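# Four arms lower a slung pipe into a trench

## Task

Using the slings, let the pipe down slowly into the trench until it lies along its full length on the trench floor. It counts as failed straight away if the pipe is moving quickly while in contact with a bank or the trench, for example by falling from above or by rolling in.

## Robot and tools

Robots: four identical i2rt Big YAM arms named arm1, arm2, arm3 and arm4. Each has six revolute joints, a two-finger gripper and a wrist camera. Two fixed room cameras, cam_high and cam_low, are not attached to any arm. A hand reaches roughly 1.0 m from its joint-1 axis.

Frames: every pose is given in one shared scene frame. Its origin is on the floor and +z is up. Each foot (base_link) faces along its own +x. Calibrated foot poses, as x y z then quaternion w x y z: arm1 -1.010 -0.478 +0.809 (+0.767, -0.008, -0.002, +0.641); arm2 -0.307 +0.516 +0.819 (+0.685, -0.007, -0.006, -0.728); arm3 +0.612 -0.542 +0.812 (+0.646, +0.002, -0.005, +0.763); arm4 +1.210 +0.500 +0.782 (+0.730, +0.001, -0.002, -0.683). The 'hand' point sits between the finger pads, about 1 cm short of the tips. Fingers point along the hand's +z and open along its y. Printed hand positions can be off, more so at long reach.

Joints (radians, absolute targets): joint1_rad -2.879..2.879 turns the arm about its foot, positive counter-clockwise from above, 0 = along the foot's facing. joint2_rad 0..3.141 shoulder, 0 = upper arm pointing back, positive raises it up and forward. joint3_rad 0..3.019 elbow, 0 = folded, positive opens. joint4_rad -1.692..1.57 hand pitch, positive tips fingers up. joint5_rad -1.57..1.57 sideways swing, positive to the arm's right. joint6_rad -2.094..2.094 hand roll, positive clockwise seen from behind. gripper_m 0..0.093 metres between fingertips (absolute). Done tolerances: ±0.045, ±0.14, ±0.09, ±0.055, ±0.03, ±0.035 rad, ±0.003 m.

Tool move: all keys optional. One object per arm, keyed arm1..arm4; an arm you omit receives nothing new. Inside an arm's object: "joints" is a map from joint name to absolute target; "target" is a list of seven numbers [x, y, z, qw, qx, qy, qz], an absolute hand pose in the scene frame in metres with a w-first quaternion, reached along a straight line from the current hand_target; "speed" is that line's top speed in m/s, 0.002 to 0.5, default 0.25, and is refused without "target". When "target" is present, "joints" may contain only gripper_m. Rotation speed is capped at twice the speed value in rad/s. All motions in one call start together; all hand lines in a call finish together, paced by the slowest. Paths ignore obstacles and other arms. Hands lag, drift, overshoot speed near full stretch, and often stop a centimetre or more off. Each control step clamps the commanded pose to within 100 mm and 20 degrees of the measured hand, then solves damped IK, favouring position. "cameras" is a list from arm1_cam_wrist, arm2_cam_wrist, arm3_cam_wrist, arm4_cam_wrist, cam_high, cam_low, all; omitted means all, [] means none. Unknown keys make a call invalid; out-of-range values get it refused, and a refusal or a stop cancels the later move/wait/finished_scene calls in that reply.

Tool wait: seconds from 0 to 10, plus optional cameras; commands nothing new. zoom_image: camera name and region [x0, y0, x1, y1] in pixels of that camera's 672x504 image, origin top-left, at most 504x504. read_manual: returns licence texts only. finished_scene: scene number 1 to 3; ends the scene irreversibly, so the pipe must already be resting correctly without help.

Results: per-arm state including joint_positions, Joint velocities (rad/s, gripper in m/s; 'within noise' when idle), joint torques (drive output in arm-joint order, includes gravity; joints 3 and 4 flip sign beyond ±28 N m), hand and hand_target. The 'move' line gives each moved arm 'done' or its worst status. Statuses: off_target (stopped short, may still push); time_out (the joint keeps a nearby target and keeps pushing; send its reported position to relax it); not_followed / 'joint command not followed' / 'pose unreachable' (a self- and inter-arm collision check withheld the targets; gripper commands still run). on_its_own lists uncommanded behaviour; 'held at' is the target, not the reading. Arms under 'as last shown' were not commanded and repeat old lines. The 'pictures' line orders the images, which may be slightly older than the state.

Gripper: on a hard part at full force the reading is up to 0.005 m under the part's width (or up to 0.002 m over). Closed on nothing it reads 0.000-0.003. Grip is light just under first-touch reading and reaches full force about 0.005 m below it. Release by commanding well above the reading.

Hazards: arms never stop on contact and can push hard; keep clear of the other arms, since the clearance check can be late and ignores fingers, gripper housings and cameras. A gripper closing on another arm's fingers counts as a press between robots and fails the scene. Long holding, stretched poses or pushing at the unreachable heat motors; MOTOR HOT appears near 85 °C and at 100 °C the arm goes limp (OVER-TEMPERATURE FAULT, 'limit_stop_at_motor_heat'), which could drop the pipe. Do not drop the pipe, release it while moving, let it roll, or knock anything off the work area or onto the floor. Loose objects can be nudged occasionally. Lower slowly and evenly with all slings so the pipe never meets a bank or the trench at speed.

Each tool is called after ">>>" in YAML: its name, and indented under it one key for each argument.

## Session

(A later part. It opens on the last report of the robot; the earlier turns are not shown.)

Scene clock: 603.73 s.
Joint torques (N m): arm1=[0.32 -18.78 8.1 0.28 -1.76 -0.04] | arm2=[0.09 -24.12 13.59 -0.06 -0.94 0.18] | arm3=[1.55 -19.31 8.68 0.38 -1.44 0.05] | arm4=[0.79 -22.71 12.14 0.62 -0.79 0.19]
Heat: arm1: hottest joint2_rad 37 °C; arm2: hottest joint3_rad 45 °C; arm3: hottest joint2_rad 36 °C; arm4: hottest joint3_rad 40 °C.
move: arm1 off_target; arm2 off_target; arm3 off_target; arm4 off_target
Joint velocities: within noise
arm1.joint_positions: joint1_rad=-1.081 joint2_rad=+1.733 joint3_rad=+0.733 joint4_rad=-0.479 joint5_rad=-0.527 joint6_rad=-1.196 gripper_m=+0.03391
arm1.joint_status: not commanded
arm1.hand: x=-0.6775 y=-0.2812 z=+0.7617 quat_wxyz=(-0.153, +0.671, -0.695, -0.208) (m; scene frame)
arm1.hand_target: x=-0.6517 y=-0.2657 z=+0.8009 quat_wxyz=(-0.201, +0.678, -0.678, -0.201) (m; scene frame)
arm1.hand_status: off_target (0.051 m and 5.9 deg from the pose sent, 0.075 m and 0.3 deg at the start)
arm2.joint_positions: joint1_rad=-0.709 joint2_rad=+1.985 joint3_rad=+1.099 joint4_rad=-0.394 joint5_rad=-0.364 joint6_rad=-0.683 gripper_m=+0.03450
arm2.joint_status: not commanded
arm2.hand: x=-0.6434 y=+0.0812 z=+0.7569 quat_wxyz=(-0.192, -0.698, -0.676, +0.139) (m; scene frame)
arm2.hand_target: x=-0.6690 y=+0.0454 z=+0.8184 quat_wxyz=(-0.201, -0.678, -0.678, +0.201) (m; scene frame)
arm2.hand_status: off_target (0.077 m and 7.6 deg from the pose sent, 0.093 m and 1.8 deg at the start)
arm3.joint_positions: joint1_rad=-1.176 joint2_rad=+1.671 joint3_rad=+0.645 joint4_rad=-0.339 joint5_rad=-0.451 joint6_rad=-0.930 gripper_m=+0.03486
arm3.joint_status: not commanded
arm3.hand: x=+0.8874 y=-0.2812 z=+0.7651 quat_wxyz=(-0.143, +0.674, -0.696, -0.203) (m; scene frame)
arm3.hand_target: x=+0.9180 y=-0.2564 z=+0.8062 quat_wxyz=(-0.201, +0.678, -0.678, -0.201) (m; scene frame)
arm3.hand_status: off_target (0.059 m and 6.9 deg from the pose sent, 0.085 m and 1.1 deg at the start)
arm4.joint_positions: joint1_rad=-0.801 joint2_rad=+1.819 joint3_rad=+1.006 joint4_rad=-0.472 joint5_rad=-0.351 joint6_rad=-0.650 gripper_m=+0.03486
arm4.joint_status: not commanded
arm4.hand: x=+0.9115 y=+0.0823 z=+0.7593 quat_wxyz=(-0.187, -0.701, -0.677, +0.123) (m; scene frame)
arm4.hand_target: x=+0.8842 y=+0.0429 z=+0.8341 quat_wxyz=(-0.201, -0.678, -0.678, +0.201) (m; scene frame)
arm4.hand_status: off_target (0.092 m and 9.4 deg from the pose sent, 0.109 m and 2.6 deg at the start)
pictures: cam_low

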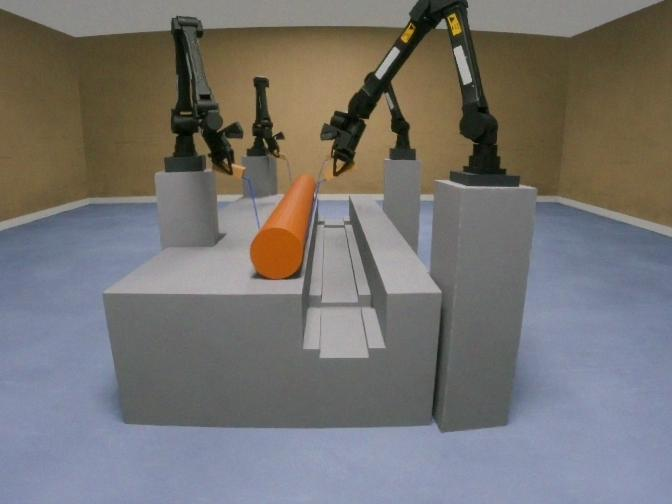

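>>> move:
  arm1: {"joints":{"joint2_rad":1.60}}
  arm2: {"joints":{"joint2_rad":1.86}}
  arm3: {"joints":{"joint2_rad":1.545}}
  arm4: {"joints":{"joint2_rad":1.68}}
  cameras: []

>>> move:
  arm1: {"joints":{"joint2_rad":1.50}}
  arm2: {"joints":{"joint2_rad":1.77}}
  arm3: {"joints":{"joint2_rad":1.44}}
  arm4: {"joints":{"joint2_rad":1.58}}
  cameras: ["cam_low"]

Scene clock: 608.20 s.
Joint torques (N m): arm1=[-0.62 -19.25 8.42 0.42 -2.21 -0.02] | arm2=[-0.26 -27.75 13.71 0.32 -1.5 0.13] | arm3=[1.26 -21.25 8.98 0.77 -2.08 0.02] | arm4=[0.56 -26.64 12.07 0.98 -1.49 0.16]
Heat: arm1: hottest joint2_rad 37 °C; arm2: hottest joint3_rad 45 °C; arm3: hottest joint2_rad 36 °C; arm4: hottest joint3_rad 41 °C.
move: arm1 done; arm2 done; arm3 done; arm4 done
Joint velocities: within noise
arm1.joint_positions: joint1_rad=-1.075 joint2_rad=+1.685 joint3_rad=+0.733 joint4_rad=-0.483 joint5_rad=-0.517 joint6_rad=-1.194 gripper_m=+0.03391
arm1.joint_status: all done
arm1.hand: x=-0.6712 y=-0.2783 z=+0.7782 quat_wxyz=(-0.169, +0.676, -0.690, -0.195) (m; scene frame)
arm1.hand_target: x=-0.6443 y=-0.2628 z=+0.8256 quat_wxyz=(-0.227, +0.683, -0.669, -0.187) (m; scene frame)
arm1.hand_status: not commanded
arm2.joint_positions: joint1_rad=-0.705 joint2_rad=+1.969 joint3_rad=+1.099 joint4_rad=-0.402 joint5_rad=-0.350 joint6_rad=-0.680 gripper_m=+0.03450
arm2.joint_status: all done
arm2.hand: x=-0.6442 y=+0.0806 z=+0.7636 quat_wxyz=(-0.187, -0.699, -0.676, +0.142) (m; scene frame)
arm2.hand_target: x=-0.6737 y=+0.0407 z=+0.8514 quat_wxyz=(-0.202, -0.669, -0.678, +0.228) (m; scene frame)
arm2.hand_status: not commanded
arm3.joint_positions: joint1_rad=-1.171 joint2_rad=+1.633 joint3_rad=+0.645 joint4_rad=-0.347 joint5_rad=-0.437 joint6_rad=-0.928 gripper_m=+0.03486
arm3.joint_status: all done
arm3.hand: x=+0.8919 y=-0.2793 z=+0.7773 quat_wxyz=(-0.156, +0.676, -0.693, -0.193) (m; scene frame)
arm3.hand_target: x=+0.9247 y=-0.2524 z=+0.8308 quat_wxyz=(-0.230, +0.680, -0.669, -0.194) (m; scene frame)
arm3.hand_status: not commanded
arm4.joint_positions: joint1_rad=-0.798 joint2_rad=+1.809 joint3_rad=+1.006 joint4_rad=-0.483 joint5_rad=-0.332 joint6_rad=-0.646 gripper_m=+0.03486
arm4.joint_status: all done
arm4.hand: x=+0.9109 y=+0.0837 z=+0.7626 quat_wxyz=(-0.179, -0.703, -0.677, +0.123) (m; scene frame)
arm4.hand_target: x=+0.8817 y=+0.0404 z=+0.8629 quat_wxyz=(-0.202, -0.670, -0.678, +0.226) (m; scene frame)
arm4.hand_status: not commanded
pictures: none
No camera images: "cameras" was empty.

Scene clock: 609.30 s.
Joint torques (N m): arm1=[-0.79 -17.79 9.68 1.06 -2.22 -0.04] | arm2=[-0.26 -26.05 14.46 1.16 -1.58 0.12] | arm3=[1.03 -19.84 9.73 1.47 -2.11 0.02] | arm4=[0.5 -25.05 12.83 1.91 -1.45 0.15]
Heat: arm1: hottest joint2_rad 37 °C; arm2: hottest joint3_rad 45 °C; arm3: hottest joint2_rad 36 °C; arm4: hottest joint3_rad 41 °C.
move: arm1 done; arm2 done; arm3 done; arm4 done
Joint velocities: within noise
arm1.joint_positions: joint1_rad=-1.073 joint2_rad=+1.573 joint3_rad=+0.731 joint4_rad=-0.497 joint5_rad=-0.515 joint6_rad=-1.194 gripper_m=+0.03392
arm1.joint_status: all done
arm1.hand: x=-0.6605 y=-0.2734 z=+0.8185 quat_wxyz=(-0.210, +0.683, -0.677, -0.174) (m; scene frame)
arm1.hand_target: x=-0.6356 y=-0.2595 z=+0.8654 quat_wxyz=(-0.269, +0.687, -0.654, -0.165) (m; scene frame)
arm1.hand_status: not commanded
arm2.joint_positions: joint1_rad=-0.705 joint2_rad=+1.870 joint3_rad=+1.099 joint4_rad=-0.421 joint5_rad=-0.348 joint6_rad=-0.679 gripper_m=+0.03450
arm2.joint_status: all done
arm2.hand: x=-0.6532 y=+0.0725 z=+0.8151 quat_wxyz=(-0.187, -0.689, -0.676, +0.181) (m; scene frame)
arm2.hand_target: x=-0.6788 y=+0.0364 z=+0.9038 quat_wxyz=(-0.202, -0.655, -0.675, +0.271) (m; scene frame)
arm2.hand_status: not commanded
arm3.joint_positions: joint1_rad=-1.169 joint2_rad=+1.522 joint3_rad=+0.645 joint4_rad=-0.360 joint5_rad=-0.436 joint6_rad=-0.928 gripper_m=+0.03486
arm3.joint_status: all done
arm3.hand: x=+0.9029 y=-0.2718 z=+0.8169 quat_wxyz=(-0.203, +0.680, -0.680, -0.183) (m; scene frame)
arm3.hand_target: x=+0.9329 y=-0.2474 z=+0.8732 quat_wxyz=(-0.278, +0.681, -0.652, -0.182) (m; scene frame)
arm3.hand_status: not commanded
arm4.joint_positions: joint1_rad=-0.796 joint2_rad=+1.702 joint3_rad=+1.006 joint4_rad=-0.503 joint5_rad=-0.333 joint6_rad=-0.645 gripper_m=+0.03486
arm4.joint_status: all done
arm4.hand: x=+0.9054 y=+0.0769 z=+0.8138 quat_wxyz=(-0.182, -0.693, -0.677, +0.165) (m; scene frame)
arm4.hand_target: x=+0.8801 y=+0.0388 z=+0.9170 quat_wxyz=(-0.205, -0.654, -0.675, +0.274) (m; scene frame)
arm4.hand_status: not commanded
pictures: cam_low

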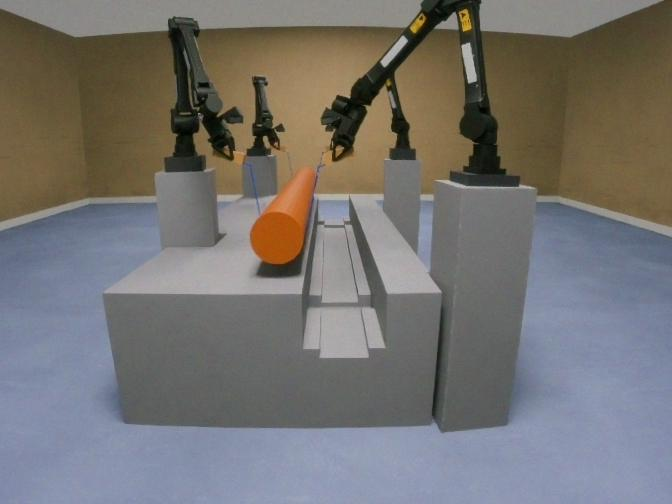

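>>> move:
  arm1: {"target":[-0.650,-0.055,0.89,-0.2008,0.678,-0.678,-0.2008],"speed":0.08}
  arm2: {"target":[-0.712,0.243,0.89,0.2008,0.678,0.678,-0.2008],"speed":0.08}
  arm3: {"target":[0.907,-0.05,0.89,-0.2008,0.678,-0.678,-0.2008],"speed":0.08}
  arm4: {"target":[0.855,0.245,0.88,0.2008,0.678,0.678,-0.2008],"speed":0.08}
  cameras: ["cam_low"]

>>> move:
  arm1: {"target":[-0.650,-0.022,0.655,-0.2008,0.678,-0.678,-0.2008],"speed":0.1}
  arm2: {"target":[-0.710,0.290,0.630,0.2008,0.678,0.678,-0.2008],"speed":0.1}
  arm3: {"target":[0.906,-0.041,0.685,-0.2008,0.678,-0.678,-0.2008],"speed":0.1}
  arm4: {"target":[0.853,0.260,0.667,0.2008,0.678,0.678,-0.2008],"speed":0.1}

Scene clock: 619.73 s.
Joint torques (N m): arm1=[-0.38 -20.6 14.86 1.18 -1.7 -0.05] | arm2=[-2.49 -23.47 10.8 -0.39 -1.99 -0.04] | arm3=[1.03 -25.7 12.75 1.21 -1.46 0] | arm4=[-0.91 -21.77 9.2 0.06 -2 -0.18]
Heat: arm1: hottest joint3_rad 37 °C; arm2: hottest joint3_rad 45 °C; arm3: hottest joint2_rad 36 °C; arm4: hottest joint3_rad 42 °C.
move: arm1 off_target; arm2 off_target; arm3 off_target; arm4 off_target
Joint velocities: within noise
arm1.joint_positions: joint1_rad=-0.656 joint2_rad=+1.740 joint3_rad=+0.998 joint4_rad=-0.597 joint5_rad=-0.398 joint6_rad=-0.743 gripper_m=+0.03391
arm1.joint_status: not commanded
arm1.hand: x=-0.6941 y=-0.1015 z=+0.8177 quat_wxyz=(-0.116, +0.675, -0.704, -0.188) (m; scene frame)
arm1.hand_target: x=-0.6560 y=-0.0615 z=+0.8928 quat_wxyz=(-0.201, +0.679, -0.677, -0.200) (m; scene frame)
arm1.hand_status: off_target (0.097 m and 10.3 deg from the pose sent, 0.230 m and 3.3 deg at the start; pose on its path clipped on 5 of 114 steps)
arm2.joint_positions: joint1_rad=-1.060 joint2_rad=+1.734 joint3_rad=+0.979 joint4_rad=-0.691 joint5_rad=-0.467 joint6_rad=-1.067 gripper_m=+0.03450
arm2.joint_status: not commanded
arm2.hand: x=-0.6850 y=+0.2482 z=+0.8303 quat_wxyz=(-0.207, -0.693, -0.677, +0.134) (m; scene frame)
arm2.hand_target: x=-0.7099 y=+0.2437 z=+0.8877 quat_wxyz=(-0.199, -0.677, -0.679, +0.200) (m; scene frame)
arm2.hand_status: off_target (0.066 m and 7.8 deg from the pose sent, 0.195 m and 3.1 deg at the start; pose on its path clipped on 18 of 114 steps)
arm3.joint_positions: joint1_rad=-0.799 joint2_rad=+1.782 joint3_rad=+0.977 joint4_rad=-0.488 joint5_rad=-0.302 joint6_rad=-0.558 gripper_m=+0.03485
arm3.joint_status: not commanded
arm3.hand: x=+0.8661 y=-0.1112 z=+0.7993 quat_wxyz=(-0.111, +0.681, -0.703, -0.174) (m; scene frame)
arm3.hand_target: x=+0.8967 y=-0.0657 z=+0.8792 quat_wxyz=(-0.201, +0.679, -0.677, -0.200) (m; scene frame)
arm3.hand_status: off_target (0.117 m and 11.1 deg from the pose sent, 0.234 m and 2.1 deg at the start; pose on its path clipped on 78 of 114 steps)
arm4.joint_positions: joint1_rad=-1.186 joint2_rad=+1.568 joint3_rad=+0.848 joint4_rad=-0.734 joint5_rad=-0.463 joint6_rad=-1.045 gripper_m=+0.03486
arm4.joint_status: not commanded
arm4.hand: x=+0.8806 y=+0.2560 z=+0.8121 quat_wxyz=(-0.205, -0.703, -0.670, +0.120) (m; scene frame)
arm4.hand_target: x=+0.8574 y=+0.2458 z=+0.8763 quat_wxyz=(-0.199, -0.677, -0.679, +0.200) (m; scene frame)
arm4.hand_status: off_target (0.073 m and 9.7 deg from the pose sent, 0.187 m and 4.9 deg at the start; pose on its path clipped on 37 of 114 steps)
pictures: cam_low

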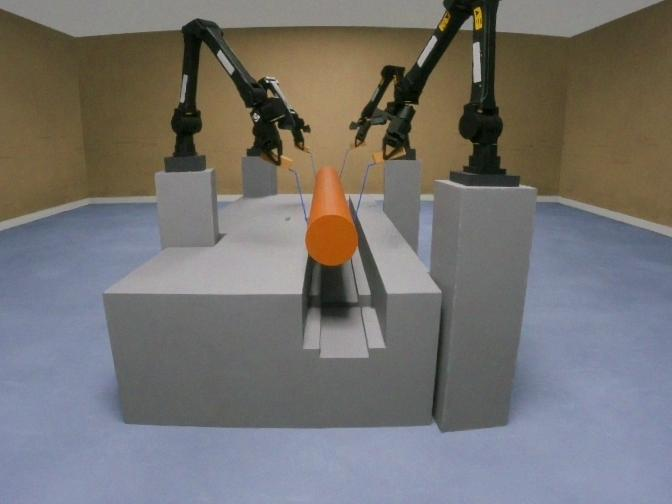

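Scene clock: 623.07 s.
Joint torques (N m): arm1=[-0.67 -24 7.3 2.35 -1.65 0.03] | arm2=[-2.84 -21.77 4.88 0.23 -2.02 -0.04] | arm3=[1.03 -28.63 7.06 2.11 -1.33 0.01] | arm4=[-1.14 -20.66 3.73 1.1 -2.21 -0.16]
Heat: arm1: hottest joint2_rad 37 °C; arm2: hottest joint3_rad 45 °C; arm3: hottest joint2_rad 36 °C; arm4: hottest joint3_rad 41 °C.
move: arm1 off_target; arm2 off_target; arm3 off_target; arm4 off_target
Joint velocities: within noise
arm1.joint_positions: joint1_rad=-0.601 joint2_rad=+2.267 joint3_rad=+1.061 joint4_rad=-0.086 joint5_rad=-0.378 joint6_rad=-0.688 gripper_m=+0.03391
arm1.joint_status: not commanded
arm1.hand: x=-0.6888 y=-0.0678 z=+0.6053 quat_wxyz=(-0.128, +0.677, -0.701, -0.185) (m; scene frame)
arm1.hand_target: x=-0.6526 y=-0.0251 z=+0.6572 quat_wxyz=(-0.200, +0.679, -0.677, -0.200) (m; scene frame)
arm1.hand_status: off_target (0.078 m and 8.9 deg from the pose sent, 0.186 m and 10.3 deg at the start)
arm2.joint_positions: joint1_rad=-1.165 joint2_rad=+2.276 joint3_rad=+0.897 joint4_rad=-0.103 joint5_rad=-0.491 joint6_rad=-1.190 gripper_m=+0.03450
arm2.joint_status: not commanded
arm2.hand: x=-0.6675 y=+0.2973 z=+0.5989 quat_wxyz=(-0.209, -0.688, -0.679, +0.145) (m; scene frame)
arm2.hand_target: x=-0.7086 y=+0.2911 z=+0.6300 quat_wxyz=(-0.200, -0.678, -0.679, +0.200) (m; scene frame)
arm2.hand_status: off_target (0.053 m and 6.5 deg from the pose sent, 0.206 m and 7.8 deg at the start)
arm3.joint_positions: joint1_rad=-0.789 joint2_rad=+2.211 joint3_rad=+1.016 joint4_rad=-0.064 joint5_rad=-0.300 joint6_rad=-0.548 gripper_m=+0.03486
arm3.joint_status: not commanded
arm3.hand: x=+0.8728 y=-0.0928 z=+0.6286 quat_wxyz=(-0.125, +0.681, -0.700, -0.177) (m; scene frame)
arm3.hand_target: x=+0.9037 y=-0.0447 z=+0.6869 quat_wxyz=(-0.201, +0.679, -0.677, -0.200) (m; scene frame)
arm3.hand_status: off_target (0.083 m and 9.4 deg from the pose sent, 0.140 m and 11.1 deg at the start)
arm4.joint_positions: joint1_rad=-1.225 joint2_rad=+2.040 joint3_rad=+0.738 joint4_rad=-0.151 joint5_rad=-0.468 joint6_rad=-1.094 gripper_m=+0.03486
arm4.joint_status: not commanded
arm4.hand: x=+0.8911 y=+0.2757 z=+0.6247 quat_wxyz=(-0.201, -0.699, -0.673, +0.131) (m; scene frame)
arm4.hand_target: x=+0.8546 y=+0.2612 z=+0.6653 quat_wxyz=(-0.199, -0.677, -0.679, +0.200) (m; scene frame)
arm4.hand_status: off_target (0.059 m and 8.4 deg from the pose sent, 0.148 m and 9.7 deg at the start)
pictures: arm1_cam_wrist, arm2_cam_wrist, arm3_cam_wrist, arm4_cam_wrist, cam_high, cam_low

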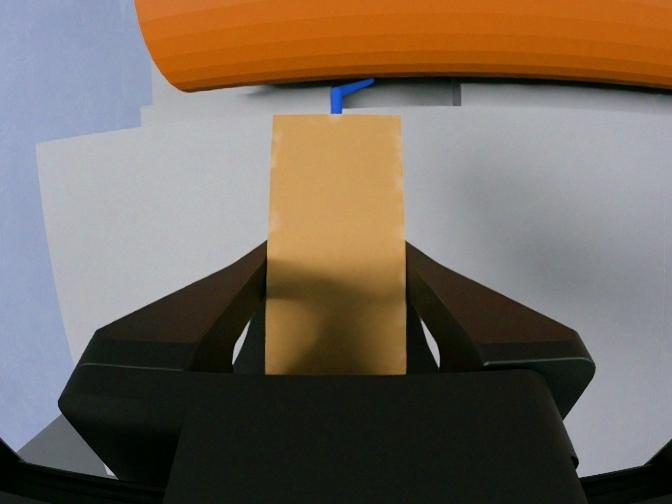

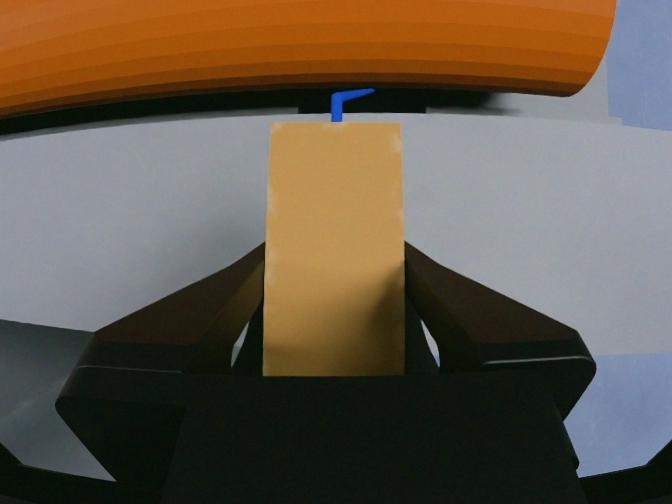

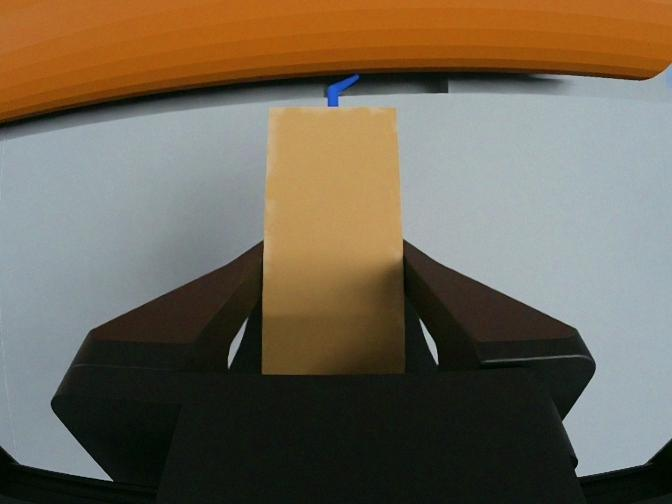

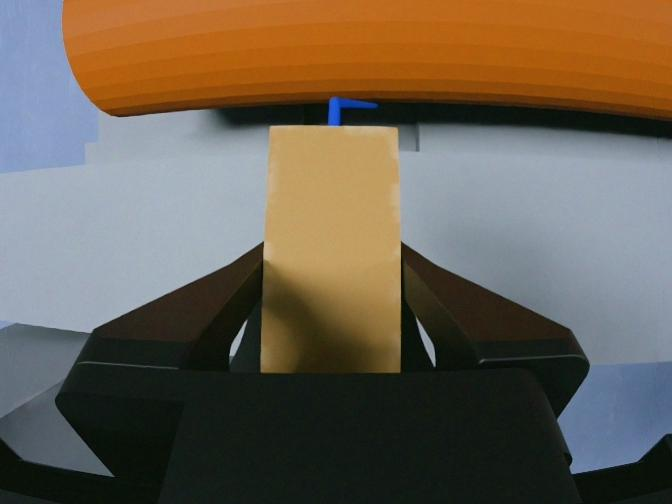

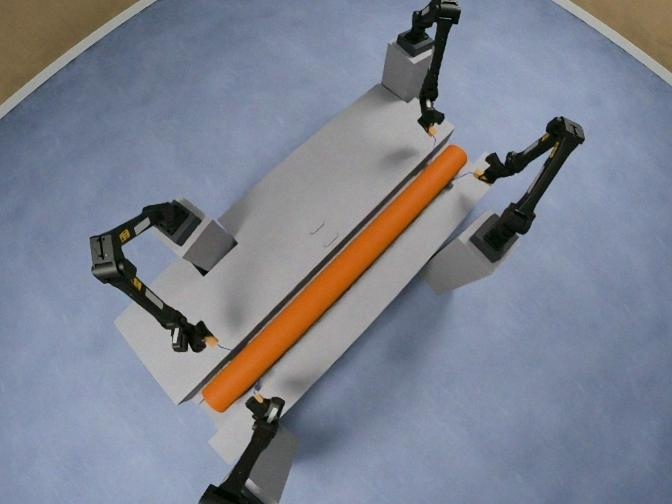

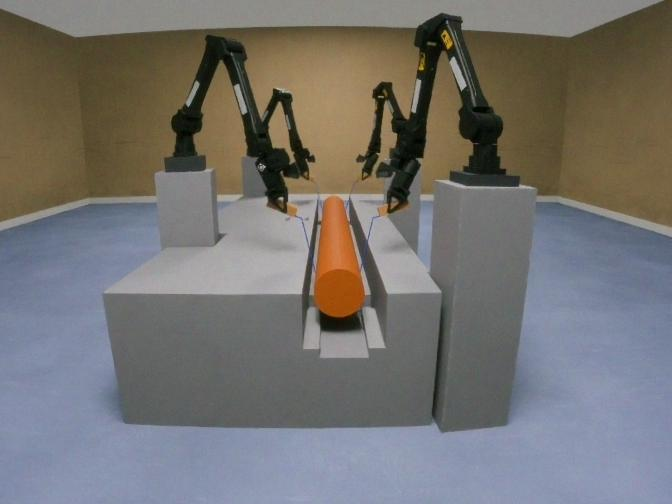

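>>> zoom_image:
  camera: "cam_low"
  region: [220, 130, 470, 370]

Scaled by 2.016.

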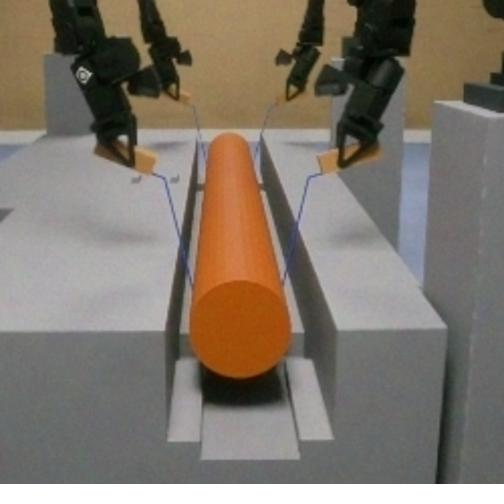

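>>> move:
  arm1: {"target":[-0.650,-0.025,0.572,-0.2008,0.678,-0.678,-0.2008],"speed":0.04}
  arm2: {"target":[-0.709,0.289,0.548,0.2008,0.678,0.678,-0.2008],"speed":0.04}
  arm3: {"target":[0.903,-0.035,0.600,-0.2008,0.678,-0.678,-0.2008],"speed":0.04}
  arm4: {"target":[0.854,0.267,0.583,0.2008,0.678,0.678,-0.2008],"speed":0.04}
  cameras: ["cam_low"]

>>> zoom_image:
  camera: "cam_low"
  region: [220, 130, 470, 370]

Scene clock: 637.10 s.
Joint torques (N m): arm1=[-0.85 -19.72 5.98 2.25 -0.89 0.01] | arm2=[-1.85 -17.44 3.55 0.57 -0.86 0.05] | arm3=[1.38 -26.75 5.65 2.32 -1.24 0.06] | arm4=[-0.97 -18.49 2.47 1.32 -1.7 -0.08]
Heat: arm1: hottest joint2_rad 38 °C; arm2: hottest joint3_rad 42 °C; arm3: hottest joint2_rad 36 °C; arm4: hottest joint5_rad 44 °C.
move: arm1 off_target; arm2 off_target; arm3 off_target; arm4 off_target
Joint velocities: within noise
arm1.joint_positions: joint1_rad=-0.601 joint2_rad=+2.409 joint3_rad=+1.141 joint4_rad=+0.055 joint5_rad=-0.395 joint6_rad=-0.688 gripper_m=+0.03391
arm1.joint_status: not commanded
arm1.hand: x=-0.6712 y=-0.0470 z=+0.5603 quat_wxyz=(-0.166, +0.678, -0.689, -0.194) (m; scene frame)
arm1.hand_target: x=-0.6507 y=-0.0260 z=+0.5733 quat_wxyz=(-0.201, +0.678, -0.678, -0.201) (m; scene frame)
arm1.hand_status: off_target (0.033 m and 4.2 deg from the pose sent, 0.067 m and 8.9 deg at the start)
arm2.joint_positions: joint1_rad=-1.176 joint2_rad=+2.446 joint3_rad=+0.995 joint4_rad=+0.034 joint5_rad=-0.521 joint6_rad=-1.195 gripper_m=+0.03450
arm2.joint_status: not commanded
arm2.hand: x=-0.6916 y=+0.2883 z=+0.5452 quat_wxyz=(-0.207, -0.680, -0.680, +0.181) (m; scene frame)
arm2.hand_target: x=-0.7088 y=+0.2893 z=+0.5483 quat_wxyz=(-0.200, -0.678, -0.678, +0.201) (m; scene frame)
arm2.hand_status: off_target (0.018 m and 2.4 deg from the pose sent, 0.066 m and 6.5 deg at the start)
arm3.joint_positions: joint1_rad=-0.780 joint2_rad=+2.399 joint3_rad=+1.092 joint4_rad=+0.083 joint5_rad=-0.297 joint6_rad=-0.540 gripper_m=+0.03486
arm3.joint_status: not commanded
arm3.hand: x=+0.8764 y=-0.0803 z=+0.5610 quat_wxyz=(-0.141, +0.681, -0.696, -0.180) (m; scene frame)
arm3.hand_target: x=+0.9015 y=-0.0374 z=+0.6019 quat_wxyz=(-0.200, +0.679, -0.678, -0.201) (m; scene frame)
arm3.hand_status: off_target (0.065 m and 7.5 deg from the pose sent, 0.071 m and 9.4 deg at the start)
arm4.joint_positions: joint1_rad=-1.246 joint2_rad=+2.254 joint3_rad=+0.782 joint4_rad=+0.044 joint5_rad=-0.488 joint6_rad=-1.117 gripper_m=+0.03486
arm4.joint_status: not commanded
arm4.hand: x=+0.8870 y=+0.2791 z=+0.5587 quat_wxyz=(-0.203, -0.694, -0.674, +0.149) (m; scene frame)
arm4.hand_target: x=+0.8547 y=+0.2679 z=+0.5830 quat_wxyz=(-0.200, -0.678, -0.679, +0.200) (m; scene frame)
arm4.hand_status: off_target (0.043 m and 6.2 deg from the pose sent, 0.056 m and 8.4 deg at the start)
pictures: cam_low

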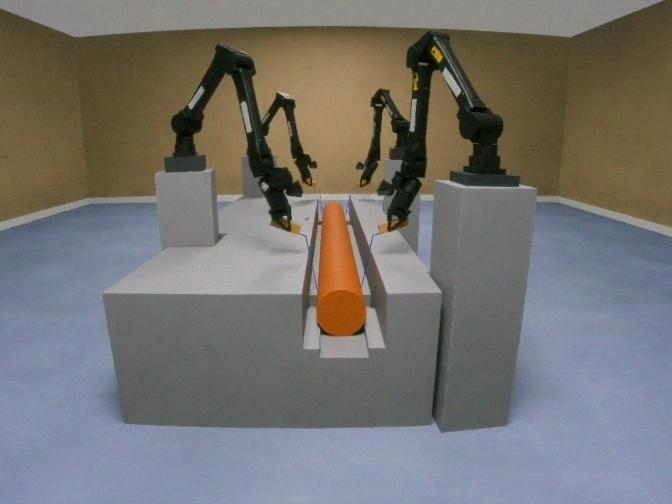

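Scaled by 2.016.

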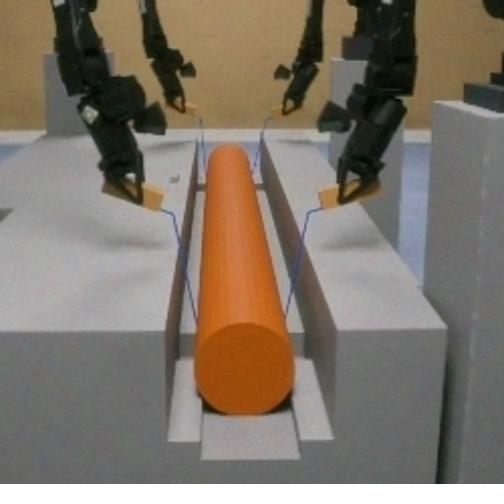

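>>> move:
  arm1: {"target":[-0.655,-0.035,0.545,-0.2008,0.678,-0.678,-0.2008],"speed":0.04}
  arm2: {"target":[-0.709,0.290,0.515,0.2008,0.678,0.678,-0.2008],"speed":0.04}
  arm3: {"target":[0.902,-0.038,0.545,-0.2008,0.678,-0.678,-0.2008],"speed":0.04}
  arm4: {"target":[0.854,0.267,0.525,0.2008,0.678,0.678,-0.2008],"speed":0.04}
  cameras: ["cam_low"]

>>> zoom_image:
  camera: "cam_low"
  region: [220, 130, 470, 370]

Scene clock: 641.83 s.
Joint torques (N m): arm1=[-1.38 -17.85 5.08 1.95 -0.47 -0.07] | arm2=[-1.79 -17.26 3.08 0.5 -0.7 0.06] | arm3=[1.2 -22.24 4.44 1.48 -0.56 0.06] | arm4=[-0.32 -15.09 1.81 1.17 -0.46 0.01]
Heat: arm1: hottest joint2_rad 38 °C; arm2: hottest joint3_rad 41 °C; arm3: hottest joint2_rad 36 °C; arm4: hottest joint5_rad 44 °C.
move: arm1 off_target; arm2 off_target; arm3 off_target; arm4 off_target
Joint velocities: within noise
arm1.joint_positions: joint1_rad=-0.601 joint2_rad=+2.442 joint3_rad=+1.154 joint4_rad=+0.128 joint5_rad=-0.408 joint6_rad=-0.688 gripper_m=+0.03391
arm1.joint_status: not commanded
arm1.hand: x=-0.6655 y=-0.0388 z=+0.5523 quat_wxyz=(-0.190, +0.679, -0.680, -0.201) (m; scene frame)
arm1.hand_target: x=-0.6553 y=-0.0355 z=+0.5453 quat_wxyz=(-0.201, +0.678, -0.678, -0.201) (m; scene frame)
arm1.hand_status: off_target (0.013 m and 1.2 deg from the pose sent, 0.025 m and 4.2 deg at the start)
arm2.joint_positions: joint1_rad=-1.181 joint2_rad=+2.530 joint3_rad=+1.046 joint4_rad=+0.077 joint5_rad=-0.525 joint6_rad=-1.199 gripper_m=+0.03450
arm2.joint_status: not commanded
arm2.hand: x=-0.6963 y=+0.2877 z=+0.5159 quat_wxyz=(-0.207, -0.679, -0.680, +0.187) (m; scene frame)
arm2.hand_target: x=-0.7090 y=+0.2902 z=+0.5153 quat_wxyz=(-0.201, -0.678, -0.678, +0.201) (m; scene frame)
arm2.hand_status: off_target (0.013 m and 1.7 deg from the pose sent, 0.035 m and 2.4 deg at the start)
arm3.joint_positions: joint1_rad=-0.780 joint2_rad=+2.482 joint3_rad=+1.171 joint4_rad=+0.187 joint5_rad=-0.313 joint6_rad=-0.540 gripper_m=+0.03486
arm3.joint_status: not commanded
arm3.hand: x=+0.8950 y=-0.0492 z=+0.5432 quat_wxyz=(-0.187, +0.680, -0.681, -0.196) (m; scene frame)
arm3.hand_target: x=+0.9019 y=-0.0381 z=+0.5455 quat_wxyz=(-0.201, +0.678, -0.678, -0.201) (m; scene frame)
arm3.hand_status: off_target (0.013 m and 1.7 deg from the pose sent, 0.052 m and 7.5 deg at the start)
arm4.joint_positions: joint1_rad=-1.254 joint2_rad=+2.383 joint3_rad=+0.855 joint4_rad=+0.160 joint5_rad=-0.523 joint6_rad=-1.123 gripper_m=+0.03486
arm4.joint_status: not commanded
arm4.hand: x=+0.8673 y=+0.2687 z=+0.5227 quat_wxyz=(-0.207, -0.684, -0.676, +0.184) (m; scene frame)
arm4.hand_target: x=+0.8540 y=+0.2672 z=+0.5252 quat_wxyz=(-0.201, -0.678, -0.678, +0.201) (m; scene frame)
arm4.hand_status: off_target (0.014 m and 2.2 deg from the pose sent, 0.049 m and 6.2 deg at the start)
pictures: cam_low

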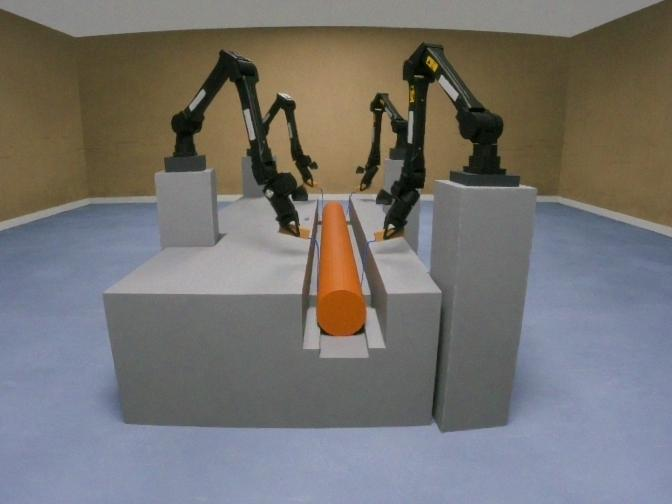

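Scaled by 2.016.

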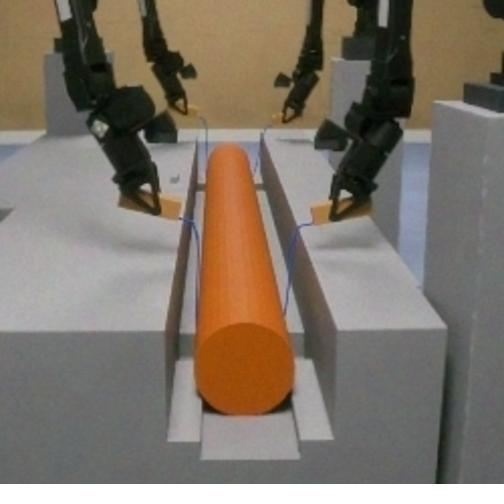

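>>> move:
  arm1: {"target":[-0.665,-0.12,0.452,-0.2008,0.678,-0.678,-0.2008],"speed":0.1}
  arm2: {"target":[-0.707,0.288,0.452,0.2008,0.678,0.678,-0.2008],"speed":0.1}
  arm3: {"target":[0.893,-0.12,0.452,-0.2008,0.678,-0.678,-0.2008],"speed":0.1}
  arm4: {"target":[0.864,0.280,0.453,0.2008,0.678,0.678,-0.2008],"speed":0.1}
  cameras: []

>>> move:
  arm1: {"joints":{"gripper_m":0.093}}
  arm2: {"joints":{"gripper_m":0.093}}
  arm3: {"joints":{"gripper_m":0.093}}
  arm4: {"joints":{"gripper_m":0.093}}
  cameras: ["cam_low"]

Scene clock: 657.87 s.
Joint torques (N m): arm1=[-1.96 -15.74 1.29 1.62 0.12 -0.08] | arm2=[-0.56 -14.33 4.48 0.84 0.45 0.17] | arm3=[-0.21 -18.43 1.09 1.01 0.18 -0.01] | arm4=[-0.03 -11.93 2.03 1.18 0.66 0.09]
Heat: arm1: hottest joint2_rad 37 °C; arm2: hottest joint2_rad 40 °C; arm3: hottest joint2_rad 37 °C; arm4: hottest joint5_rad 40 °C.
move: arm1 off_target; arm2 off_target; arm3 off_target; arm4 off_target
Joint velocities: within noise
arm1.joint_positions: joint1_rad=-0.715 joint2_rad=+2.641 joint3_rad=+1.154 joint4_rad=+0.329 joint5_rad=-0.469 joint6_rad=-0.808 gripper_m=+0.03391
arm1.joint_status: not commanded
arm1.hand: x=-0.6570 y=-0.1014 z=+0.4740 quat_wxyz=(-0.215, +0.681, -0.668, -0.206) (m; scene frame)
arm1.hand_target: x=-0.6658 y=-0.1202 z=+0.4532 quat_wxyz=(-0.201, +0.678, -0.678, -0.201) (m; scene frame)
arm1.hand_status: off_target (0.030 m and 2.1 deg from the pose sent, 0.129 m and 1.2 deg at the start)
arm2.joint_positions: joint1_rad=-1.192 joint2_rad=+2.662 joint3_rad=+1.129 joint4_rad=+0.134 joint5_rad=-0.552 joint6_rad=-1.205 gripper_m=+0.03450
arm2.joint_status: not commanded
arm2.hand: x=-0.6986 y=+0.2873 z=+0.4701 quat_wxyz=(-0.215, -0.676, -0.677, +0.197) (m; scene frame)
arm2.hand_target: x=-0.7063 y=+0.2884 z=+0.4531 quat_wxyz=(-0.201, -0.678, -0.678, +0.201) (m; scene frame)
arm2.hand_status: off_target (0.020 m and 1.7 deg from the pose sent, 0.065 m and 1.7 deg at the start)
arm3.joint_positions: joint1_rad=-0.855 joint2_rad=+2.662 joint3_rad=+1.146 joint4_rad=+0.432 joint5_rad=-0.372 joint6_rad=-0.621 gripper_m=+0.03486
arm3.joint_status: not commanded
arm3.hand: x=+0.8959 y=-0.0990 z=+0.4736 quat_wxyz=(-0.216, +0.683, -0.666, -0.211) (m; scene frame)
arm3.hand_target: x=+0.8921 y=-0.1201 z=+0.4532 quat_wxyz=(-0.201, +0.678, -0.678, -0.201) (m; scene frame)
arm3.hand_status: off_target (0.030 m and 2.6 deg from the pose sent, 0.115 m and 1.7 deg at the start)
arm4.joint_positions: joint1_rad=-1.283 joint2_rad=+2.556 joint3_rad=+0.921 joint4_rad=+0.278 joint5_rad=-0.559 joint6_rad=-1.156 gripper_m=+0.03486
arm4.joint_status: not commanded
arm4.hand: x=+0.8700 y=+0.2763 z=+0.4682 quat_wxyz=(-0.215, -0.676, -0.676, +0.201) (m; scene frame)
arm4.hand_target: x=+0.8644 y=+0.2802 z=+0.4538 quat_wxyz=(-0.201, -0.678, -0.678, +0.201) (m; scene frame)
arm4.hand_status: off_target (0.017 m and 1.6 deg from the pose sent, 0.071 m and 2.2 deg at the start)
pictures: none
No camera images: "cameras" was empty.

Scene clock: 658.53 s.
Joint torques (N m): arm1=[-0.62 -16.5 1.2 1.66 -0.27 -0.08] | arm2=[-0.62 -16.03 2.91 0.49 0.25 0.21] | arm3=[0.73 -20.25 0.91 0.99 -0.29 -0.03] | arm4=[-0.09 -13.04 1.35 1.11 0.55 0.23]
Heat: arm1: hottest joint2_rad 37 °C; arm2: hottest joint2_rad 40 °C; arm3: hottest joint2_rad 37 °C; arm4: hottest joint5_rad 40 °C.
move: arm1 done; arm2 done; arm3 done; arm4 done
Joint velocities: within noise
arm1.joint_positions: joint1_rad=-0.722 joint2_rad=+2.655 joint3_rad=+1.154 joint4_rad=+0.329 joint5_rad=-0.461 joint6_rad=-0.808 gripper_m=+0.09293
arm1.joint_status: all done
arm1.hand: x=-0.6585 y=-0.1086 z=+0.4668 quat_wxyz=(-0.209, +0.679, -0.674, -0.202) (m; scene frame)
arm1.hand_target: x=-0.6659 y=-0.1201 z=+0.4533 quat_wxyz=(-0.201, +0.678, -0.678, -0.201) (m; scene frame)
arm1.hand_status: not commanded
arm2.joint_positions: joint1_rad=-1.192 joint2_rad=+2.679 joint3_rad=+1.146 joint4_rad=+0.143 joint5_rad=-0.548 joint6_rad=-1.209 gripper_m=+0.09292
arm2.joint_status: all done
arm2.hand: x=-0.7028 y=+0.2865 z=+0.4637 quat_wxyz=(-0.211, -0.674, -0.679, +0.201) (m; scene frame)
arm2.hand_target: x=-0.7062 y=+0.2884 z=+0.4531 quat_wxyz=(-0.201, -0.678, -0.678, +0.201) (m; scene frame)
arm2.hand_status: not commanded
arm3.joint_positions: joint1_rad=-0.867 joint2_rad=+2.683 joint3_rad=+1.146 joint4_rad=+0.433 joint5_rad=-0.361 joint6_rad=-0.620 gripper_m=+0.09292
arm3.joint_status: all done
arm3.hand: x=+0.8962 y=-0.1106 z=+0.4628 quat_wxyz=(-0.208, +0.678, -0.674, -0.204) (m; scene frame)
arm3.hand_target: x=+0.8922 y=-0.1201 z=+0.4533 quat_wxyz=(-0.201, +0.678, -0.678, -0.201) (m; scene frame)
arm3.hand_status: not commanded
arm4.joint_positions: joint1_rad=-1.282 joint2_rad=+2.567 joint3_rad=+0.929 joint4_rad=+0.280 joint5_rad=-0.556 joint6_rad=-1.168 gripper_m=+0.09288
arm4.joint_status: all done
arm4.hand: x=+0.8699 y=+0.2762 z=+0.4642 quat_wxyz=(-0.213, -0.672, -0.680, +0.201) (m; scene frame)
arm4.hand_target: x=+0.8645 y=+0.2802 z=+0.4537 quat_wxyz=(-0.201, -0.678, -0.678, +0.201) (m; scene frame)
arm4.hand_status: not commanded
pictures: cam_low

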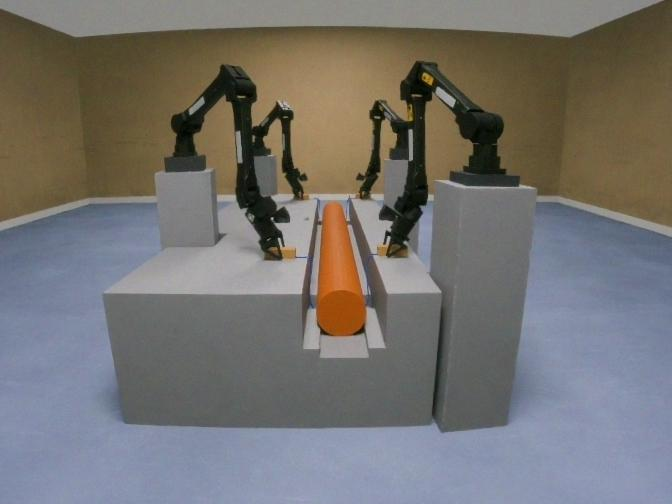

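>>> finished_scene:
  scene: 1

The scene is finished: the task was done.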